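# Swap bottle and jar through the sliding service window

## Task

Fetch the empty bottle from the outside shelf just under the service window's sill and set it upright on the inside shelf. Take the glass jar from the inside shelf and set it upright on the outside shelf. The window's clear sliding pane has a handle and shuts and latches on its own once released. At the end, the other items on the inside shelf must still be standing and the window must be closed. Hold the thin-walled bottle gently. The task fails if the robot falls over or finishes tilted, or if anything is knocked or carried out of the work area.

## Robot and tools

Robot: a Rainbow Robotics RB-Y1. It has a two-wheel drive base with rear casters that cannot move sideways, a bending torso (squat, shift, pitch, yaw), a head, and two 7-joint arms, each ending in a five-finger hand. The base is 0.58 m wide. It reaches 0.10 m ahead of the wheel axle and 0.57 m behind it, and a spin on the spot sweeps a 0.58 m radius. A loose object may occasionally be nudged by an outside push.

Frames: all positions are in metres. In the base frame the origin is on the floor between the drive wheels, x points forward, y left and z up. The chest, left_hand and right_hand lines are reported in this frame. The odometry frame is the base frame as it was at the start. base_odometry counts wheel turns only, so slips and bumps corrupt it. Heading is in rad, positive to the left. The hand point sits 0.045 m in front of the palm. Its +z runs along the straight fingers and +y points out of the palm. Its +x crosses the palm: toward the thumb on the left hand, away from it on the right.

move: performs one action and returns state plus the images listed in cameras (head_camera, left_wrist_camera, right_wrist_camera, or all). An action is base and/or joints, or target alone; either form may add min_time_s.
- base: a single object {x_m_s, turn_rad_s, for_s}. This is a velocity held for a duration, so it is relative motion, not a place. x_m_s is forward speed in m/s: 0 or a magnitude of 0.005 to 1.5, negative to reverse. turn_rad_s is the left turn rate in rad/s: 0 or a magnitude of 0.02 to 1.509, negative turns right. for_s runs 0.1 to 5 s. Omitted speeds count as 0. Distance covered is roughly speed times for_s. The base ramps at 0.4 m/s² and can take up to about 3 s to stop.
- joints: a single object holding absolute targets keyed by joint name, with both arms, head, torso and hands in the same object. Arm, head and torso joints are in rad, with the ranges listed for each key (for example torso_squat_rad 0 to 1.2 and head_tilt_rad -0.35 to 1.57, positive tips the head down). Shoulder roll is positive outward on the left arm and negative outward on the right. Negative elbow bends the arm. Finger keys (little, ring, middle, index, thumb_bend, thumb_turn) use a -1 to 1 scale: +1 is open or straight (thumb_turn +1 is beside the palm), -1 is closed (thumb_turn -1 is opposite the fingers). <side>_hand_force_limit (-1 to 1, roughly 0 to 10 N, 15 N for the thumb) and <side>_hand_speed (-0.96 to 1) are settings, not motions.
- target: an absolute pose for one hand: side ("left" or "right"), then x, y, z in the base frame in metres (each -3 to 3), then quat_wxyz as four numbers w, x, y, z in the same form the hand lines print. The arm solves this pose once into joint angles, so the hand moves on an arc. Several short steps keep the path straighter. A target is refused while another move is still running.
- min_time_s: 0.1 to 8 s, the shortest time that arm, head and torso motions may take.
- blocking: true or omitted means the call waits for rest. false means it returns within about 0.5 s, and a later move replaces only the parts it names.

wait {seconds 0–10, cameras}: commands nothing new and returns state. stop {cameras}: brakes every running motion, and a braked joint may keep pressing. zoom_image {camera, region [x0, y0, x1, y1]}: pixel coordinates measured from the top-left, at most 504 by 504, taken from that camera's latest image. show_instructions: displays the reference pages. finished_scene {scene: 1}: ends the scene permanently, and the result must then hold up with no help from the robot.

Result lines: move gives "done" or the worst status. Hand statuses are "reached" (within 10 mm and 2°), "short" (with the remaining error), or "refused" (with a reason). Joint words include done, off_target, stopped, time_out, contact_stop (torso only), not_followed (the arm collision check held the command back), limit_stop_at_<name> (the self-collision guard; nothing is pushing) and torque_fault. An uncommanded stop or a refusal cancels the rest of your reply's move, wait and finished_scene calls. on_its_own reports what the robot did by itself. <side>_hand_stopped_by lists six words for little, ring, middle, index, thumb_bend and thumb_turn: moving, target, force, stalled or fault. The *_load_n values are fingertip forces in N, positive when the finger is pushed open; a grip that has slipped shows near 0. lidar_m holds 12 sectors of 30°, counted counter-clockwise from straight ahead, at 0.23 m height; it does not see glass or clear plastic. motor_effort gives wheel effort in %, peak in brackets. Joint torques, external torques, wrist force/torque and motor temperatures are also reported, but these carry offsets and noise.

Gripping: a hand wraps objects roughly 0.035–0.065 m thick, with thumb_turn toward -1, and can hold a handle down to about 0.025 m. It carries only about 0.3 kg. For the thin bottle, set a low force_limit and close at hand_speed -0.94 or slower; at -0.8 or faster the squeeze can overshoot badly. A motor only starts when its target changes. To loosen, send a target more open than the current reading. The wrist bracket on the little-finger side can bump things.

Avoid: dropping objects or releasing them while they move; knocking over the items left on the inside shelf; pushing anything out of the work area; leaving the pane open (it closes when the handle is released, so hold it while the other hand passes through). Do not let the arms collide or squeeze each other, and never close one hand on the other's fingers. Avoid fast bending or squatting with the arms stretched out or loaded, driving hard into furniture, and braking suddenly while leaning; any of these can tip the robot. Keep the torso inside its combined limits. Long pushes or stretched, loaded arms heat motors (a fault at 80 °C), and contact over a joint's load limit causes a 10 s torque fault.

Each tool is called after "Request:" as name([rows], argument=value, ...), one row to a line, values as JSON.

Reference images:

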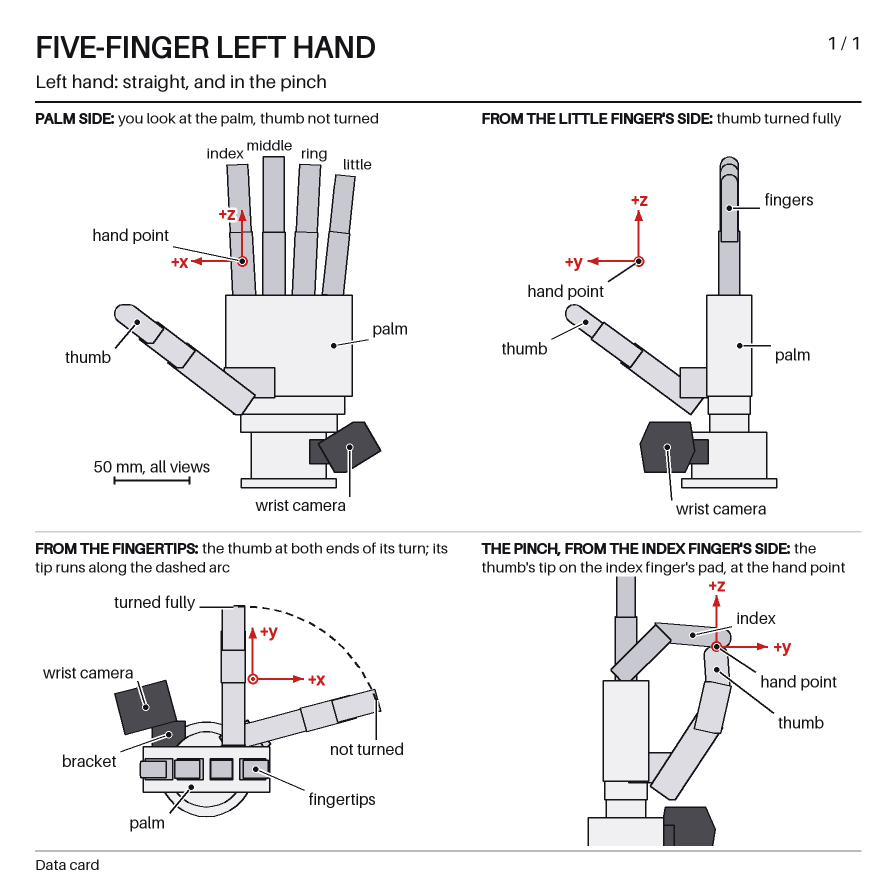

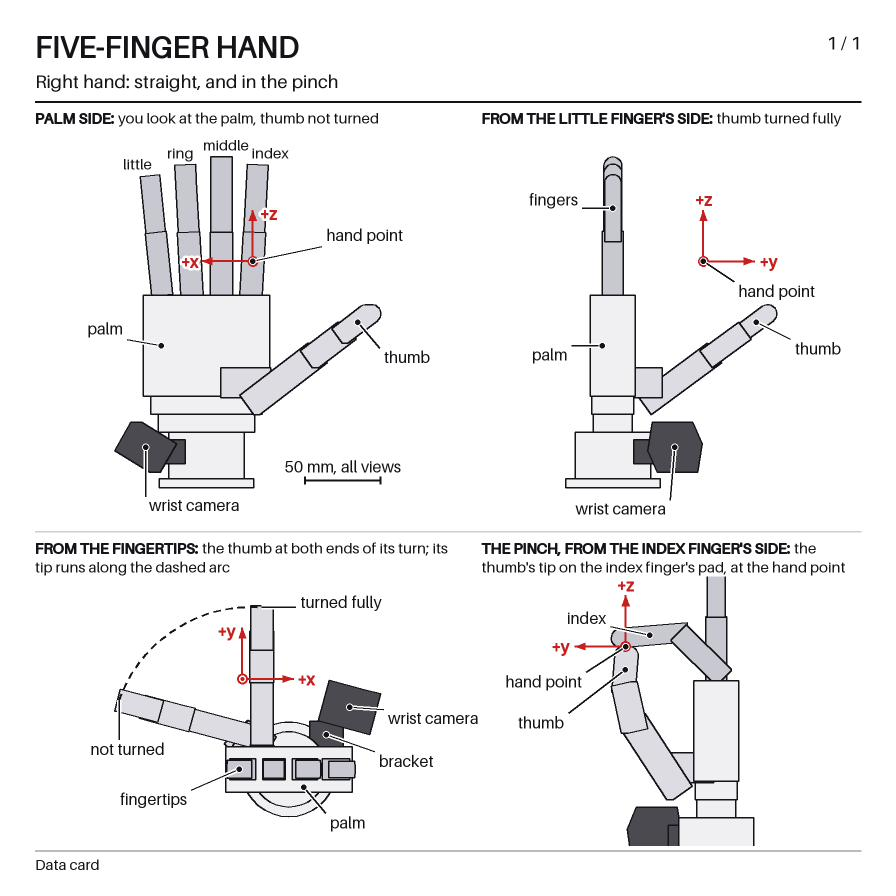

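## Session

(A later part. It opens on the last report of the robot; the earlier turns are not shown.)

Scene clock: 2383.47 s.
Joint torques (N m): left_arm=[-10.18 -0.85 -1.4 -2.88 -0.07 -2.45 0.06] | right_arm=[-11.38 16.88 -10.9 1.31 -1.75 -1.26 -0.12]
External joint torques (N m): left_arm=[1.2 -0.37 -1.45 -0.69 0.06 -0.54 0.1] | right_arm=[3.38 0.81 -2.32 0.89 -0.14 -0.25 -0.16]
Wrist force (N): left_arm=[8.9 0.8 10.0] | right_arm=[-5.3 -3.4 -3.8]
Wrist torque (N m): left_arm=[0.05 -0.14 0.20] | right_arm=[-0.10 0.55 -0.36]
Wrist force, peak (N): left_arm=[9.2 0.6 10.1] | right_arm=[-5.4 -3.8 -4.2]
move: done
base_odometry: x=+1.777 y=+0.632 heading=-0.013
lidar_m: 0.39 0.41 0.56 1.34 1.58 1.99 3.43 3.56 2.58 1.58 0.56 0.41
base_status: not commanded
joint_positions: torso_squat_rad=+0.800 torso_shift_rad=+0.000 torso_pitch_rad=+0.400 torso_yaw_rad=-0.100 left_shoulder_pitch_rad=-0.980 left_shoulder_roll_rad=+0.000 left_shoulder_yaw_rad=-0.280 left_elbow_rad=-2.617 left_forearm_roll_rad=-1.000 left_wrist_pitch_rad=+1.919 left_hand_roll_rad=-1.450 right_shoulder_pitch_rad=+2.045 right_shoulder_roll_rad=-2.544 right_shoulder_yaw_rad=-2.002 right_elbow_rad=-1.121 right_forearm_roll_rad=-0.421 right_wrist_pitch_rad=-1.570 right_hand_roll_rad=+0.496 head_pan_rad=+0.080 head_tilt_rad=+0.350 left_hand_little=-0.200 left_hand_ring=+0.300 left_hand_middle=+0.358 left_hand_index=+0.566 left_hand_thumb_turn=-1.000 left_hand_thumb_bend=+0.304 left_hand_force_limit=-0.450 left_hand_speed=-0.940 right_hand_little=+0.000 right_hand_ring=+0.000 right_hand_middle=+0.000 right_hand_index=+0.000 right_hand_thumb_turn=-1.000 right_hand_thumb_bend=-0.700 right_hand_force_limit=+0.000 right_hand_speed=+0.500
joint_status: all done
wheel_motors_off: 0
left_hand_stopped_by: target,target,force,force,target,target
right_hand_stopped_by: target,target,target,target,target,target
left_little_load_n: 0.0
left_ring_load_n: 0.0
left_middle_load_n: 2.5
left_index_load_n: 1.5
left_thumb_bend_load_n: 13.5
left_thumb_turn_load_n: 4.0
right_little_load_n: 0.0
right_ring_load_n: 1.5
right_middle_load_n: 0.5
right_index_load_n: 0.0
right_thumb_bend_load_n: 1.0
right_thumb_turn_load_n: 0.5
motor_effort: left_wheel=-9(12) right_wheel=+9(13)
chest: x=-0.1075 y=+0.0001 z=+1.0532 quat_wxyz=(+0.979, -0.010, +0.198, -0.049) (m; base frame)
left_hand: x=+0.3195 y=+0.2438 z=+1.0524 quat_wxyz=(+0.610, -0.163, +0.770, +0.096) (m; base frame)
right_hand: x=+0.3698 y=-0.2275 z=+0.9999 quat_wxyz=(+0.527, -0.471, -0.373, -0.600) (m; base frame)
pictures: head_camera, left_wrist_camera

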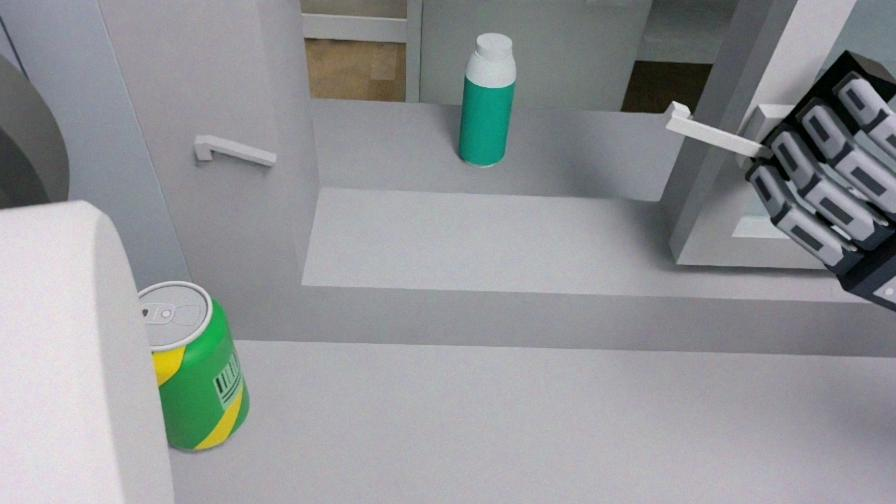

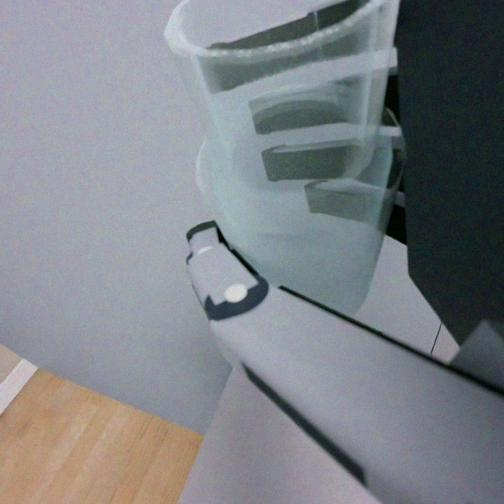

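Request:
move(joints={"left_shoulder_pitch_rad":-0.96,"left_shoulder_roll_rad":0.0,"left_shoulder_yaw_rad":-0.42,"left_elbow_rad":-2.617,"left_forearm_roll_rad":-0.8,"left_wrist_pitch_rad":1.919,"left_hand_roll_rad":-1.25}, min_time_s=2.5, cameras=["left_wrist_camera"])

Scene clock: 2392.73 s.
Joint torques (N m): left_arm=[-10.95 -2.22 -0.92 -1.4 1.66 -4.18 0.37] | right_arm=[-11.98 17.06 -10.5 1.13 -1.76 -1.29 -0.05]
External joint torques (N m): left_arm=[0.18 -0.54 -1.6 1.32 1.95 -2.28 0.41] | right_arm=[2.77 0.99 -1.92 0.71 -0.15 -0.27 -0.08]
Wrist force (N): left_arm=[9.6 8.0 -5.3] | right_arm=[-6.1 -3.2 -4.3]
Wrist torque (N m): left_arm=[0.25 -0.12 0.14] | right_arm=[-0.08 0.59 -0.38]
Wrist force, peak (N): left_arm=[11.3 9.4 -5.7] | right_arm=[-6.2 -3.5 -4.6]
move: done
base_odometry: x=+1.777 y=+0.632 heading=-0.013
lidar_m: 0.39 0.39 0.55 1.33 1.58 1.99 3.45 3.57 2.59 1.59 0.55 0.41
base_status: not commanded
joint_positions: torso_squat_rad=+0.800 torso_shift_rad=+0.000 torso_pitch_rad=+0.400 torso_yaw_rad=-0.100 left_shoulder_pitch_rad=-0.960 left_shoulder_roll_rad=+0.000 left_shoulder_yaw_rad=-0.420 left_elbow_rad=-2.617 left_forearm_roll_rad=-0.801 left_wrist_pitch_rad=+1.920 left_hand_roll_rad=-1.250 right_shoulder_pitch_rad=+2.045 right_shoulder_roll_rad=-2.544 right_shoulder_yaw_rad=-2.002 right_elbow_rad=-1.121 right_forearm_roll_rad=-0.421 right_wrist_pitch_rad=-1.570 right_hand_roll_rad=+0.496 head_pan_rad=+0.080 head_tilt_rad=+0.350 left_hand_little=-0.200 left_hand_ring=+0.300 left_hand_middle=+0.357 left_hand_index=+0.565 left_hand_thumb_turn=-1.000 left_hand_thumb_bend=+0.304 left_hand_force_limit=-0.450 left_hand_speed=-0.940 right_hand_little=+0.000 right_hand_ring=+0.000 right_hand_middle=+0.000 right_hand_index=+0.000 right_hand_thumb_turn=-1.000 right_hand_thumb_bend=-0.700 right_hand_force_limit=+0.000 right_hand_speed=+0.500
joint_status: all done
wheel_motors_off: 0
left_hand_stopped_by: target,target,force,force,target,target
right_hand_stopped_by: target,target,target,target,target,target
left_little_load_n: 0.5
left_ring_load_n: 0.0
left_middle_load_n: 2.0
left_index_load_n: -16.5
left_thumb_bend_load_n: 10.5
left_thumb_turn_load_n: 2.5
right_little_load_n: 0.0
right_ring_load_n: 1.5
right_middle_load_n: 0.5
right_index_load_n: 0.0
right_thumb_bend_load_n: 1.0
right_thumb_turn_load_n: 0.5
motor_effort: left_wheel=-9(12) right_wheel=+10(13)
chest: x=-0.1076 y=+0.0001 z=+1.0532 quat_wxyz=(+0.979, -0.010, +0.198, -0.049) (m; base frame)
left_hand: x=+0.3360 y=+0.1509 z=+1.0402 quat_wxyz=(+0.619, -0.093, +0.780, -0.028) (m; base frame)
right_hand: x=+0.3697 y=-0.2275 z=+1.0000 quat_wxyz=(+0.527, -0.471, -0.374, -0.600) (m; base frame)
pictures: left_wrist_camera

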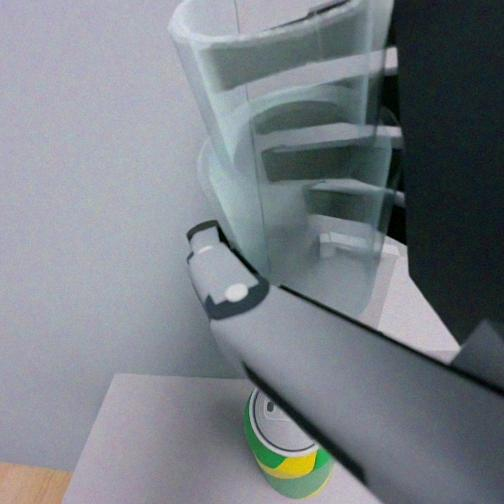

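Request:
move(joints={"left_shoulder_pitch_rad":-0.98,"left_shoulder_roll_rad":0.0,"left_shoulder_yaw_rad":-0.28,"left_elbow_rad":-2.617,"left_forearm_roll_rad":-1.0,"left_wrist_pitch_rad":1.919,"left_hand_roll_rad":-1.45}, min_time_s=1.5, cameras=["left_wrist_camera"])

Scene clock: 2399.60 s.
Joint torques (N m): left_arm=[-13.11 -0.02 1.29 -1.73 -0.59 -2.89 -0.25] | right_arm=[-12.39 17.2 -10.26 0.65 -1.78 -1.01 -0.13]
External joint torques (N m): left_arm=[-1.73 0.47 1.23 0.46 -0.46 -0.98 -0.21] | right_arm=[2.36 1.13 -1.68 0.23 -0.17 0 -0.16]
Wrist force (N): left_arm=[8.8 0.7 9.7] | right_arm=[-5.2 -4.6 -4.3]
Wrist torque (N m): left_arm=[0.06 -0.13 0.12] | right_arm=[-0.12 0.56 -0.44]
Wrist force, peak (N): left_arm=[17.7 -2.5 -12.1] | right_arm=[-6.0 -4.4 -4.5]
move: done
base_odometry: x=+1.777 y=+0.632 heading=-0.013
lidar_m: 0.38 0.41 0.56 1.34 1.58 1.98 3.44 3.56 2.57 1.58 0.55 0.41
base_status: not commanded
joint_positions: torso_squat_rad=+0.800 torso_shift_rad=+0.000 torso_pitch_rad=+0.400 torso_yaw_rad=-0.100 left_shoulder_pitch_rad=-0.979 left_shoulder_roll_rad=+0.000 left_shoulder_yaw_rad=-0.280 left_elbow_rad=-2.617 left_forearm_roll_rad=-1.000 left_wrist_pitch_rad=+1.919 left_hand_roll_rad=-1.450 right_shoulder_pitch_rad=+2.045 right_shoulder_roll_rad=-2.544 right_shoulder_yaw_rad=-2.002 right_elbow_rad=-1.121 right_forearm_roll_rad=-0.421 right_wrist_pitch_rad=-1.570 right_hand_roll_rad=+0.496 head_pan_rad=+0.080 head_tilt_rad=+0.350 left_hand_little=-0.200 left_hand_ring=+0.300 left_hand_middle=+0.357 left_hand_index=+0.566 left_hand_thumb_turn=-1.000 left_hand_thumb_bend=+0.304 left_hand_force_limit=-0.450 left_hand_speed=-0.940 right_hand_little=+0.000 right_hand_ring=+0.000 right_hand_middle=+0.000 right_hand_index=+0.000 right_hand_thumb_turn=-1.000 right_hand_thumb_bend=-0.700 right_hand_force_limit=+0.000 right_hand_speed=+0.500
joint_status: all done
wheel_motors_off: 0
left_hand_stopped_by: target,target,force,force,target,target
right_hand_stopped_by: target,target,target,target,target,target
left_little_load_n: 0.0
left_ring_load_n: 0.0
left_middle_load_n: 2.5
left_index_load_n: 0.0
left_thumb_bend_load_n: 9.5
left_thumb_turn_load_n: 3.5
right_little_load_n: 0.0
right_ring_load_n: 1.5
right_middle_load_n: 0.5
right_index_load_n: 0.0
right_thumb_bend_load_n: 0.5
right_thumb_turn_load_n: 0.5
motor_effort: left_wheel=-7(11) right_wheel=+13(14)
chest: x=-0.1076 y=+0.0001 z=+1.0532 quat_wxyz=(+0.979, -0.010, +0.198, -0.049) (m; base frame)
left_hand: x=+0.3194 y=+0.2436 z=+1.0523 quat_wxyz=(+0.610, -0.162, +0.770, +0.096) (m; base frame)
right_hand: x=+0.3697 y=-0.2276 z=+0.9999 quat_wxyz=(+0.527, -0.471, -0.373, -0.600) (m; base frame)
pictures: left_wrist_camera

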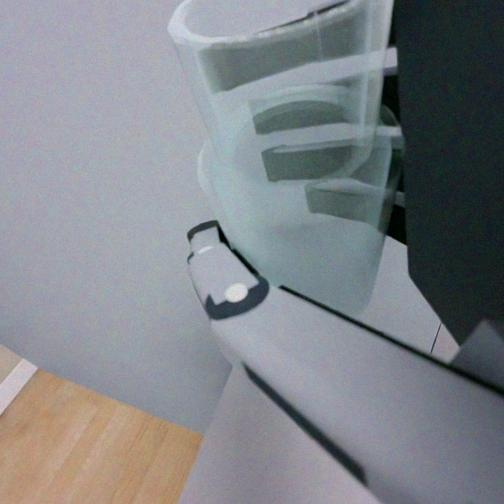

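Request:
move(joints={"left_shoulder_pitch_rad":-0.98,"left_shoulder_roll_rad":0.0,"left_shoulder_yaw_rad":0.1,"left_elbow_rad":-2.617,"left_forearm_roll_rad":-0.8,"left_wrist_pitch_rad":1.919,"left_hand_roll_rad":-1.45}, min_time_s=2)

Request:
move(joints={"left_shoulder_pitch_rad":-0.98,"left_shoulder_roll_rad":0.0,"left_shoulder_yaw_rad":0.2,"left_elbow_rad":-2.617,"left_forearm_roll_rad":-0.3,"left_wrist_pitch_rad":1.8,"left_hand_roll_rad":-1.3}, min_time_s=2.5, cameras=["head_camera","left_wrist_camera"])

Scene clock: 2428.83 s.
Joint torques (N m): left_arm=[-13.08 1.85 -0.18 -2.1 0.14 -2.68 -0.29] | right_arm=[-11.72 16.86 -9.84 0.95 -1.99 -1.01 0.05]
External joint torques (N m): left_arm=[-1.28 0.16 1.07 0.32 0.04 -0.84 -0.25] | right_arm=[3.03 0.79 -1.26 0.53 -0.38 0 0.01]
Wrist force (N): left_arm=[8.6 1.4 10.7] | right_arm=[-5.4 -4.2 -4.5]
Wrist torque (N m): left_arm=[0.07 -0.09 0.08] | right_arm=[-0.04 0.58 -0.42]
Wrist force, peak (N): left_arm=[8.6 1.5 10.9] | right_arm=[-5.6 -4.8 -4.3]
move: done
base_odometry: x=+1.777 y=+0.632 heading=-0.013
lidar_m: 0.38 0.41 0.55 1.34 1.58 1.99 3.43 3.57 2.57 1.58 0.58 0.40
base_status: not commanded
joint_positions: torso_squat_rad=+0.800 torso_shift_rad=+0.000 torso_pitch_rad=+0.400 torso_yaw_rad=-0.100 left_shoulder_pitch_rad=-0.980 left_shoulder_roll_rad=+0.000 left_shoulder_yaw_rad=+0.100 left_elbow_rad=-2.617 left_forearm_roll_rad=-0.800 left_wrist_pitch_rad=+1.919 left_hand_roll_rad=-1.450 right_shoulder_pitch_rad=+2.045 right_shoulder_roll_rad=-2.544 right_shoulder_yaw_rad=-2.002 right_elbow_rad=-1.121 right_forearm_roll_rad=-0.421 right_wrist_pitch_rad=-1.570 right_hand_roll_rad=+0.496 head_pan_rad=+0.080 head_tilt_rad=+0.350 left_hand_little=-0.200 left_hand_ring=+0.300 left_hand_middle=+0.357 left_hand_index=+0.566 left_hand_thumb_turn=-1.000 left_hand_thumb_bend=+0.304 left_hand_force_limit=-0.450 left_hand_speed=-0.940 right_hand_little=+0.000 right_hand_ring=+0.000 right_hand_middle=+0.000 right_hand_index=+0.000 right_hand_thumb_turn=-1.000 right_hand_thumb_bend=-0.700 right_hand_force_limit=+0.000 right_hand_speed=+0.500
joint_status: all done
wheel_motors_off: 0
left_hand_stopped_by: target,target,force,force,target,target
right_hand_stopped_by: target,target,target,target,target,target
left_little_load_n: 0.0
left_ring_load_n: 0.0
left_middle_load_n: 2.5
left_index_load_n: 0.0
left_thumb_bend_load_n: 9.5
left_thumb_turn_load_n: 3.5
right_little_load_n: 0.0
right_ring_load_n: 1.5
right_middle_load_n: 0.5
right_index_load_n: 0.0
right_thumb_bend_load_n: 1.0
right_thumb_turn_load_n: 0.0
motor_effort: left_wheel=-5(10) right_wheel=+11(14)
chest: x=-0.1076 y=+0.0001 z=+1.0532 quat_wxyz=(+0.979, -0.010, +0.198, -0.049) (m; base frame)
left_hand: x=+0.3230 y=+0.3111 z=+1.0103 quat_wxyz=(+0.552, -0.258, +0.789, +0.075) (m; base frame)
right_hand: x=+0.3697 y=-0.2276 z=+0.9999 quat_wxyz=(+0.527, -0.471, -0.373, -0.600) (m; base frame)
pictures: none

Scene clock: 2440.13 s.
Joint torques (N m): left_arm=[-23.12 -1.37 -11.44 12.18 13.41 -13.01 -0.74] | right_arm=[-12.74 16.32 -10.6 1.1 -1.76 -0.93 -0.04]
External joint torques (N m): left_arm=[-11.15 -3.17 -10.16 14.9 13.24 -11.15 -0.7] | right_arm=[2.04 0.26 -2.01 0.68 -0.14 0.08 -0.07]
External joint torques when the fault began: left_arm=[-16.88 -4.71 -16.57 16.5 21.02 -15.45 -0.61]
Wrist force (N): left_arm=[29.0 45.5 -78.2] | right_arm=[-5.6 -3.8 -4.4]
Wrist torque (N m): left_arm=[1.05 -2.08 -0.61] | right_arm=[-0.10 0.57 -0.39]
Wrist force, peak (N): left_arm=[36.8 72.0 -90.7] | right_arm=[-5.4 -3.7 -5.9]
move: torque_fault
TORQUE FAULT: left_forearm_roll_rad reached its load limit. The robot stopped for 10 seconds, dropped its targets and accepts commands again. The stop added 9.0 s to the call.
base_odometry: x=+1.777 y=+0.632 heading=-0.012
lidar_m: 0.39 0.39 0.55 1.34 1.59 1.99 3.43 3.57 2.58 1.57 0.56 0.40
base_status: not commanded
joint_positions: torso_squat_rad=+0.800 torso_shift_rad=-0.002 torso_pitch_rad=+0.397 torso_yaw_rad=-0.099 left_shoulder_pitch_rad=-0.973 left_shoulder_roll_rad=+0.002 left_shoulder_yaw_rad=+0.157 left_elbow_rad=-2.624 left_forearm_roll_rad=-0.550 left_wrist_pitch_rad=+1.865 left_hand_roll_rad=-1.373 right_shoulder_pitch_rad=+2.045 right_shoulder_roll_rad=-2.544 right_shoulder_yaw_rad=-2.002 right_elbow_rad=-1.121 right_forearm_roll_rad=-0.421 right_wrist_pitch_rad=-1.570 right_hand_roll_rad=+0.496 head_pan_rad=+0.080 head_tilt_rad=+0.350 left_hand_little=-0.200 left_hand_ring=+0.107 left_hand_middle=+0.197 left_hand_index=+0.288 left_hand_thumb_turn=-1.000 left_hand_thumb_bend=+0.317 left_hand_force_limit=-0.450 left_hand_speed=-0.940 right_hand_little=+0.000 right_hand_ring=+0.000 right_hand_middle=+0.000 right_hand_index=+0.000 right_hand_thumb_turn=-1.000 right_hand_thumb_bend=-0.700 right_hand_force_limit=+0.000 right_hand_speed=+0.500
joint_status: left_shoulder_yaw_rad torque_fault (moved +0.057 of +0.100); left_forearm_roll_rad torque_fault (moved +0.250 of +0.500); left_wrist_pitch_rad torque_fault (moved -0.055 of -0.119); left_hand_roll_rad torque_fault (moved +0.077 of +0.150); the others done
wheel_motors_off: 0
left_hand_stopped_by: target,target,force,force,target,target
right_hand_stopped_by: target,target,target,target,target,target
left_little_load_n: -0.5
left_ring_load_n: -26.5
left_middle_load_n: -26.0
left_index_load_n: -20.0
left_thumb_bend_load_n: 39.5
left_thumb_turn_load_n: -6.5
right_little_load_n: 0.0
right_ring_load_n: 1.0
right_middle_load_n: 1.0
right_index_load_n: 0.0
right_thumb_bend_load_n: 1.0
right_thumb_turn_load_n: 0.5
on_its_own: left_shoulder_yaw_rad is held at +0.155, not at your +0.200, since a torque_fault; left_forearm_roll_rad is held at -0.547, not at your -0.300, since a torque_fault; left_wrist_pitch_rad is held at +1.862, not at your +1.800, since a torque_fault; left_hand_roll_rad is held at -1.374, not at your -1.300, since a torque_fault; left_hand_ring is held at +0.108, not at your +0.300, since a torque_fault; left_hand_middle is held at +0.201, not at your -0.900, since a torque_fault; left_hand_index is held at +0.291, not at your -0.900, since a torque_fault
motor_effort: left_wheel=+34(46) right_wheel=+17(22)
chest: x=-0.1090 y=+0.0004 z=+1.0533 quat_wxyz=(+0.979, -0.010, +0.197, -0.048) (m; base frame)
left_hand: x=+0.3564 y=+0.2774 z=+1.0176 quat_wxyz=(+0.580, -0.216, +0.785, -0.012) (m; base frame)
right_hand: x=+0.3687 y=-0.2269 z=+1.0014 quat_wxyz=(+0.527, -0.470, -0.375, -0.601) (m; base frame)
pictures: head_camera, left_wrist_camera

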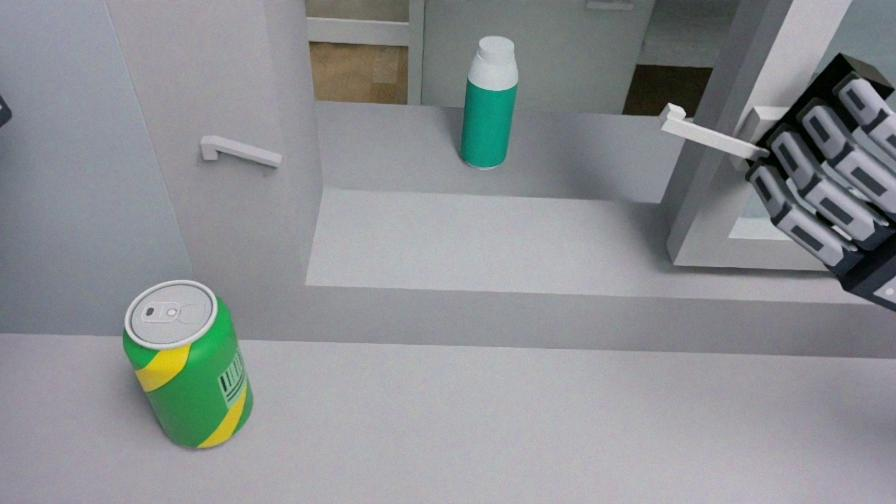

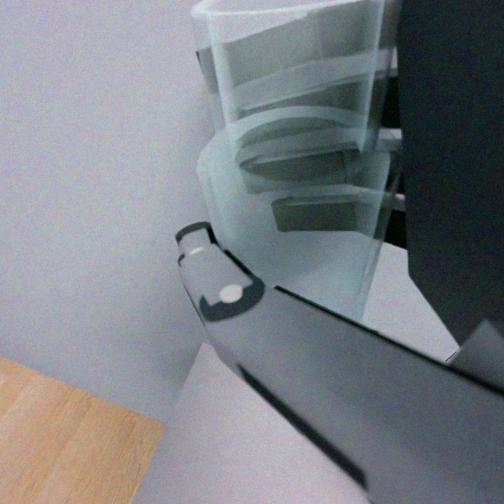

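Request:
move(joints={"left_shoulder_pitch_rad":-0.98,"left_shoulder_roll_rad":0.0,"left_shoulder_yaw_rad":0.1,"left_elbow_rad":-2.617,"left_forearm_roll_rad":-0.8,"left_wrist_pitch_rad":1.919,"left_hand_roll_rad":-1.45}, min_time_s=2, cameras=["left_wrist_camera"])

Scene clock: 2446.73 s.
Joint torques (N m): left_arm=[-13.01 0.83 -2.1 -1.95 -0.47 -2.02 -0.19] | right_arm=[-12.89 15.88 -10.2 0.99 -1.57 -0.81 0.04]
External joint torques (N m): left_arm=[-1.21 -0.87 -0.86 0.48 -0.58 -0.18 -0.15] | right_arm=[1.86 -0.2 -1.62 0.57 0.05 0.21 0.01]
Wrist force (N): left_arm=[7.8 -3.5 10.8] | right_arm=[-5.0 -4.3 -4.0]
Wrist torque (N m): left_arm=[-0.75 0.02 0.19] | right_arm=[-0.08 0.59 -0.41]
Wrist force, peak (N): left_arm=[29.0 45.5 -78.4] | right_arm=[-5.8 -4.0 -4.5]
move: done
base_odometry: x=+1.777 y=+0.632 heading=-0.013
lidar_m: 0.38 0.41 0.56 1.33 1.58 1.98 3.43 3.57 2.58 1.59 0.56 0.40
base_status: not commanded
joint_positions: torso_squat_rad=+0.800 torso_shift_rad=+0.000 torso_pitch_rad=+0.400 torso_yaw_rad=-0.100 left_shoulder_pitch_rad=-0.979 left_shoulder_roll_rad=+0.000 left_shoulder_yaw_rad=+0.100 left_elbow_rad=-2.617 left_forearm_roll_rad=-0.800 left_wrist_pitch_rad=+1.919 left_hand_roll_rad=-1.450 right_shoulder_pitch_rad=+2.045 right_shoulder_roll_rad=-2.544 right_shoulder_yaw_rad=-2.002 right_elbow_rad=-1.121 right_forearm_roll_rad=-0.421 right_wrist_pitch_rad=-1.570 right_hand_roll_rad=+0.496 head_pan_rad=+0.080 head_tilt_rad=+0.350 left_hand_little=-0.200 left_hand_ring=+0.106 left_hand_middle=+0.197 left_hand_index=+0.289 left_hand_thumb_turn=-1.000 left_hand_thumb_bend=+0.317 left_hand_force_limit=-0.450 left_hand_speed=-0.940 right_hand_little=+0.000 right_hand_ring=+0.000 right_hand_middle=+0.000 right_hand_index=+0.000 right_hand_thumb_turn=-1.000 right_hand_thumb_bend=-0.700 right_hand_force_limit=+0.000 right_hand_speed=+0.500
joint_status: all done
wheel_motors_off: 0
left_hand_stopped_by: target,target,target,target,force,target
right_hand_stopped_by: target,target,target,target,target,target
left_little_load_n: 0.0
left_ring_load_n: 0.5
left_middle_load_n: 3.5
left_index_load_n: 12.5
left_thumb_bend_load_n: 28.5
left_thumb_turn_load_n: -1.0
right_little_load_n: 0.0
right_ring_load_n: 2.0
right_middle_load_n: 1.0
right_index_load_n: 0.0
right_thumb_bend_load_n: 1.0
right_thumb_turn_load_n: 0.0
on_its_own: left_hand_ring is held at +0.108, not at your +0.300, since a torque_fault; left_hand_middle is held at +0.201, not at your -0.900, since a torque_fault; left_hand_index is held at +0.291, not at your -0.900, since a torque_fault
motor_effort: left_wheel=-7(35) right_wheel=+12(18)
chest: x=-0.1076 y=+0.0001 z=+1.0532 quat_wxyz=(+0.979, -0.010, +0.198, -0.049) (m; base frame)
left_hand: x=+0.3229 y=+0.3114 z=+1.0103 quat_wxyz=(+0.552, -0.258, +0.789, +0.075) (m; base frame)
right_hand: x=+0.3697 y=-0.2276 z=+1.0000 quat_wxyz=(+0.527, -0.471, -0.374, -0.600) (m; base frame)
pictures: left_wrist_camera

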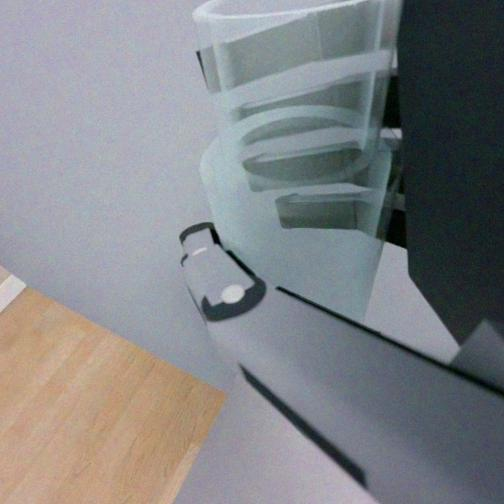

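Request:
move(joints={"left_hand_thumb_bend":0.345})

Request:
move(joints={"left_hand_index":0.33}, cameras=["left_wrist_camera"])

Scene clock: 2450.17 s.
Joint torques (N m): left_arm=[-13.16 0.57 -2.36 -2.16 -0.39 -2.15 -0.22] | right_arm=[-13.05 16.15 -10.02 1.11 -1.75 -0.75 -0.22]
External joint torques (N m): left_arm=[-1.37 -1.12 -1.11 0.26 -0.49 -0.31 -0.18] | right_arm=[1.7 0.07 -1.44 0.68 -0.13 0.26 -0.26]
Wrist force (N): left_arm=[7.8 -3.4 10.9] | right_arm=[-5.2 -4.4 -4.1]
Wrist torque (N m): left_arm=[-0.74 0.03 0.19] | right_arm=[-0.08 0.60 -0.42]
Wrist force, peak (N): left_arm=[7.8 -3.5 11.3] | right_arm=[-5.5 -4.4 -4.3]
move: done
base_odometry: x=+1.777 y=+0.632 heading=-0.013
lidar_m: 0.38 0.41 0.56 1.33 1.59 1.99 3.44 3.56 2.59 1.59 0.56 0.40
base_status: not commanded
joint_positions: torso_squat_rad=+0.800 torso_shift_rad=+0.000 torso_pitch_rad=+0.400 torso_yaw_rad=-0.100 left_shoulder_pitch_rad=-0.979 left_shoulder_roll_rad=+0.000 left_shoulder_yaw_rad=+0.100 left_elbow_rad=-2.617 left_forearm_roll_rad=-0.800 left_wrist_pitch_rad=+1.919 left_hand_roll_rad=-1.450 right_shoulder_pitch_rad=+2.045 right_shoulder_roll_rad=-2.544 right_shoulder_yaw_rad=-2.002 right_elbow_rad=-1.121 right_forearm_roll_rad=-0.421 right_wrist_pitch_rad=-1.570 right_hand_roll_rad=+0.496 head_pan_rad=+0.080 head_tilt_rad=+0.350 left_hand_little=-0.200 left_hand_ring=+0.106 left_hand_middle=+0.197 left_hand_index=+0.289 left_hand_thumb_turn=-1.000 left_hand_thumb_bend=+0.351 left_hand_force_limit=-0.450 left_hand_speed=-0.940 right_hand_little=+0.000 right_hand_ring=+0.000 right_hand_middle=+0.000 right_hand_index=+0.000 right_hand_thumb_turn=-1.000 right_hand_thumb_bend=-0.700 right_hand_force_limit=+0.000 right_hand_speed=+0.500
joint_status: all done
wheel_motors_off: 0
left_hand_stopped_by: target,target,force,force,force,target
right_hand_stopped_by: target,target,target,target,target,target
left_little_load_n: 0.0
left_ring_load_n: 0.0
left_middle_load_n: 1.5
left_index_load_n: 9.0
left_thumb_bend_load_n: 16.0
left_thumb_turn_load_n: -1.5
right_little_load_n: 0.0
right_ring_load_n: 2.0
right_middle_load_n: 0.5
right_index_load_n: 0.0
right_thumb_bend_load_n: 1.0
right_thumb_turn_load_n: 0.5
on_its_own: left_hand_ring is held at +0.106, not at your +0.300, since a torque_fault; left_hand_middle is held at +0.197, not at your -0.900, since a torque_fault; left_hand_index is held at +0.288, not at your -0.900, since a torque_fault
motor_effort: left_wheel=-4(7) right_wheel=+13(15)
chest: x=-0.1076 y=+0.0001 z=+1.0532 quat_wxyz=(+0.979, -0.010, +0.198, -0.049) (m; base frame)
left_hand: x=+0.3229 y=+0.3114 z=+1.0103 quat_wxyz=(+0.552, -0.258, +0.789, +0.075) (m; base frame)
right_hand: x=+0.3697 y=-0.2276 z=+1.0000 quat_wxyz=(+0.527, -0.471, -0.374, -0.600) (m; base frame)
pictures: none

Scene clock: 2450.90 s.
Joint torques (N m): left_arm=[-13.13 0.5 -2.19 -2.23 -0.39 -1.97 -0.29] | right_arm=[-12.57 16.34 -9.58 0.71 -1.71 -1.12 -0.17]
External joint torques (N m): left_arm=[-1.34 -1.19 -0.94 0.19 -0.49 -0.14 -0.25] | right_arm=[2.18 0.26 -1 0.29 -0.1 -0.1 -0.21]
Wrist force (N): left_arm=[7.7 -3.5 10.8] | right_arm=[-4.8 -4.2 -4.0]
Wrist torque (N m): left_arm=[-0.74 0.03 0.18] | right_arm=[-0.06 0.52 -0.37]
Wrist force, peak (N): left_arm=[7.8 -3.4 11.1] | right_arm=[-5.0 -4.5 -4.2]
move: done
base_odometry: x=+1.777 y=+0.632 heading=-0.013
lidar_m: 0.38 0.40 0.56 1.33 1.57 1.98 3.44 3.57 2.59 1.59 0.57 0.40
base_status: not commanded
joint_positions: torso_squat_rad=+0.800 torso_shift_rad=+0.000 torso_pitch_rad=+0.400 torso_yaw_rad=-0.100 left_shoulder_pitch_rad=-0.979 left_shoulder_roll_rad=+0.000 left_shoulder_yaw_rad=+0.100 left_elbow_rad=-2.617 left_forearm_roll_rad=-0.800 left_wrist_pitch_rad=+1.919 left_hand_roll_rad=-1.450 right_shoulder_pitch_rad=+2.045 right_shoulder_roll_rad=-2.544 right_shoulder_yaw_rad=-2.002 right_elbow_rad=-1.121 right_forearm_roll_rad=-0.421 right_wrist_pitch_rad=-1.570 right_hand_roll_rad=+0.496 head_pan_rad=+0.080 head_tilt_rad=+0.350 left_hand_little=-0.200 left_hand_ring=+0.106 left_hand_middle=+0.197 left_hand_index=+0.330 left_hand_thumb_turn=-1.000 left_hand_thumb_bend=+0.351 left_hand_force_limit=-0.450 left_hand_speed=-0.940 right_hand_little=+0.000 right_hand_ring=+0.000 right_hand_middle=+0.000 right_hand_index=+0.000 right_hand_thumb_turn=-1.000 right_hand_thumb_bend=-0.700 right_hand_force_limit=+0.000 right_hand_speed=+0.500
joint_status: all done
wheel_motors_off: 0
left_hand_stopped_by: target,target,force,target,force,target
right_hand_stopped_by: target,target,target,target,target,target
left_little_load_n: 0.0
left_ring_load_n: 0.0
left_middle_load_n: 5.0
left_index_load_n: 1.0
left_thumb_bend_load_n: 11.0
left_thumb_turn_load_n: 2.5
right_little_load_n: 0.0
right_ring_load_n: 2.0
right_middle_load_n: 1.0
right_index_load_n: 0.0
right_thumb_bend_load_n: 1.0
right_thumb_turn_load_n: 0.0
on_its_own: left_hand_ring is held at +0.106, not at your +0.300, since a torque_fault; left_hand_middle is held at +0.197, not at your -0.900, since a torque_fault
motor_effort: left_wheel=-5(6) right_wheel=+12(14)
chest: x=-0.1076 y=+0.0001 z=+1.0532 quat_wxyz=(+0.979, -0.010, +0.198, -0.049) (m; base frame)
left_hand: x=+0.3229 y=+0.3114 z=+1.0103 quat_wxyz=(+0.552, -0.258, +0.789, +0.075) (m; base frame)
right_hand: x=+0.3697 y=-0.2276 z=+1.0000 quat_wxyz=(+0.527, -0.471, -0.374, -0.600) (m; base frame)
pictures: left_wrist_camera

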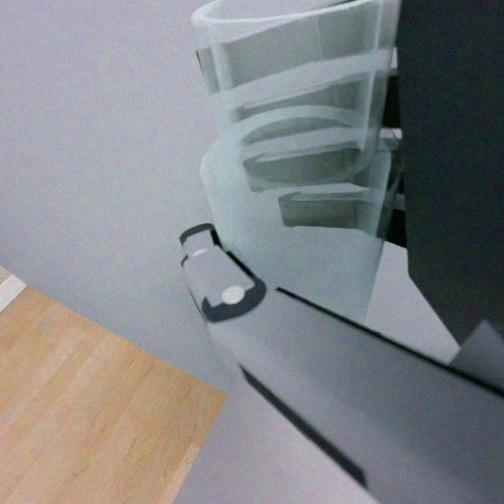

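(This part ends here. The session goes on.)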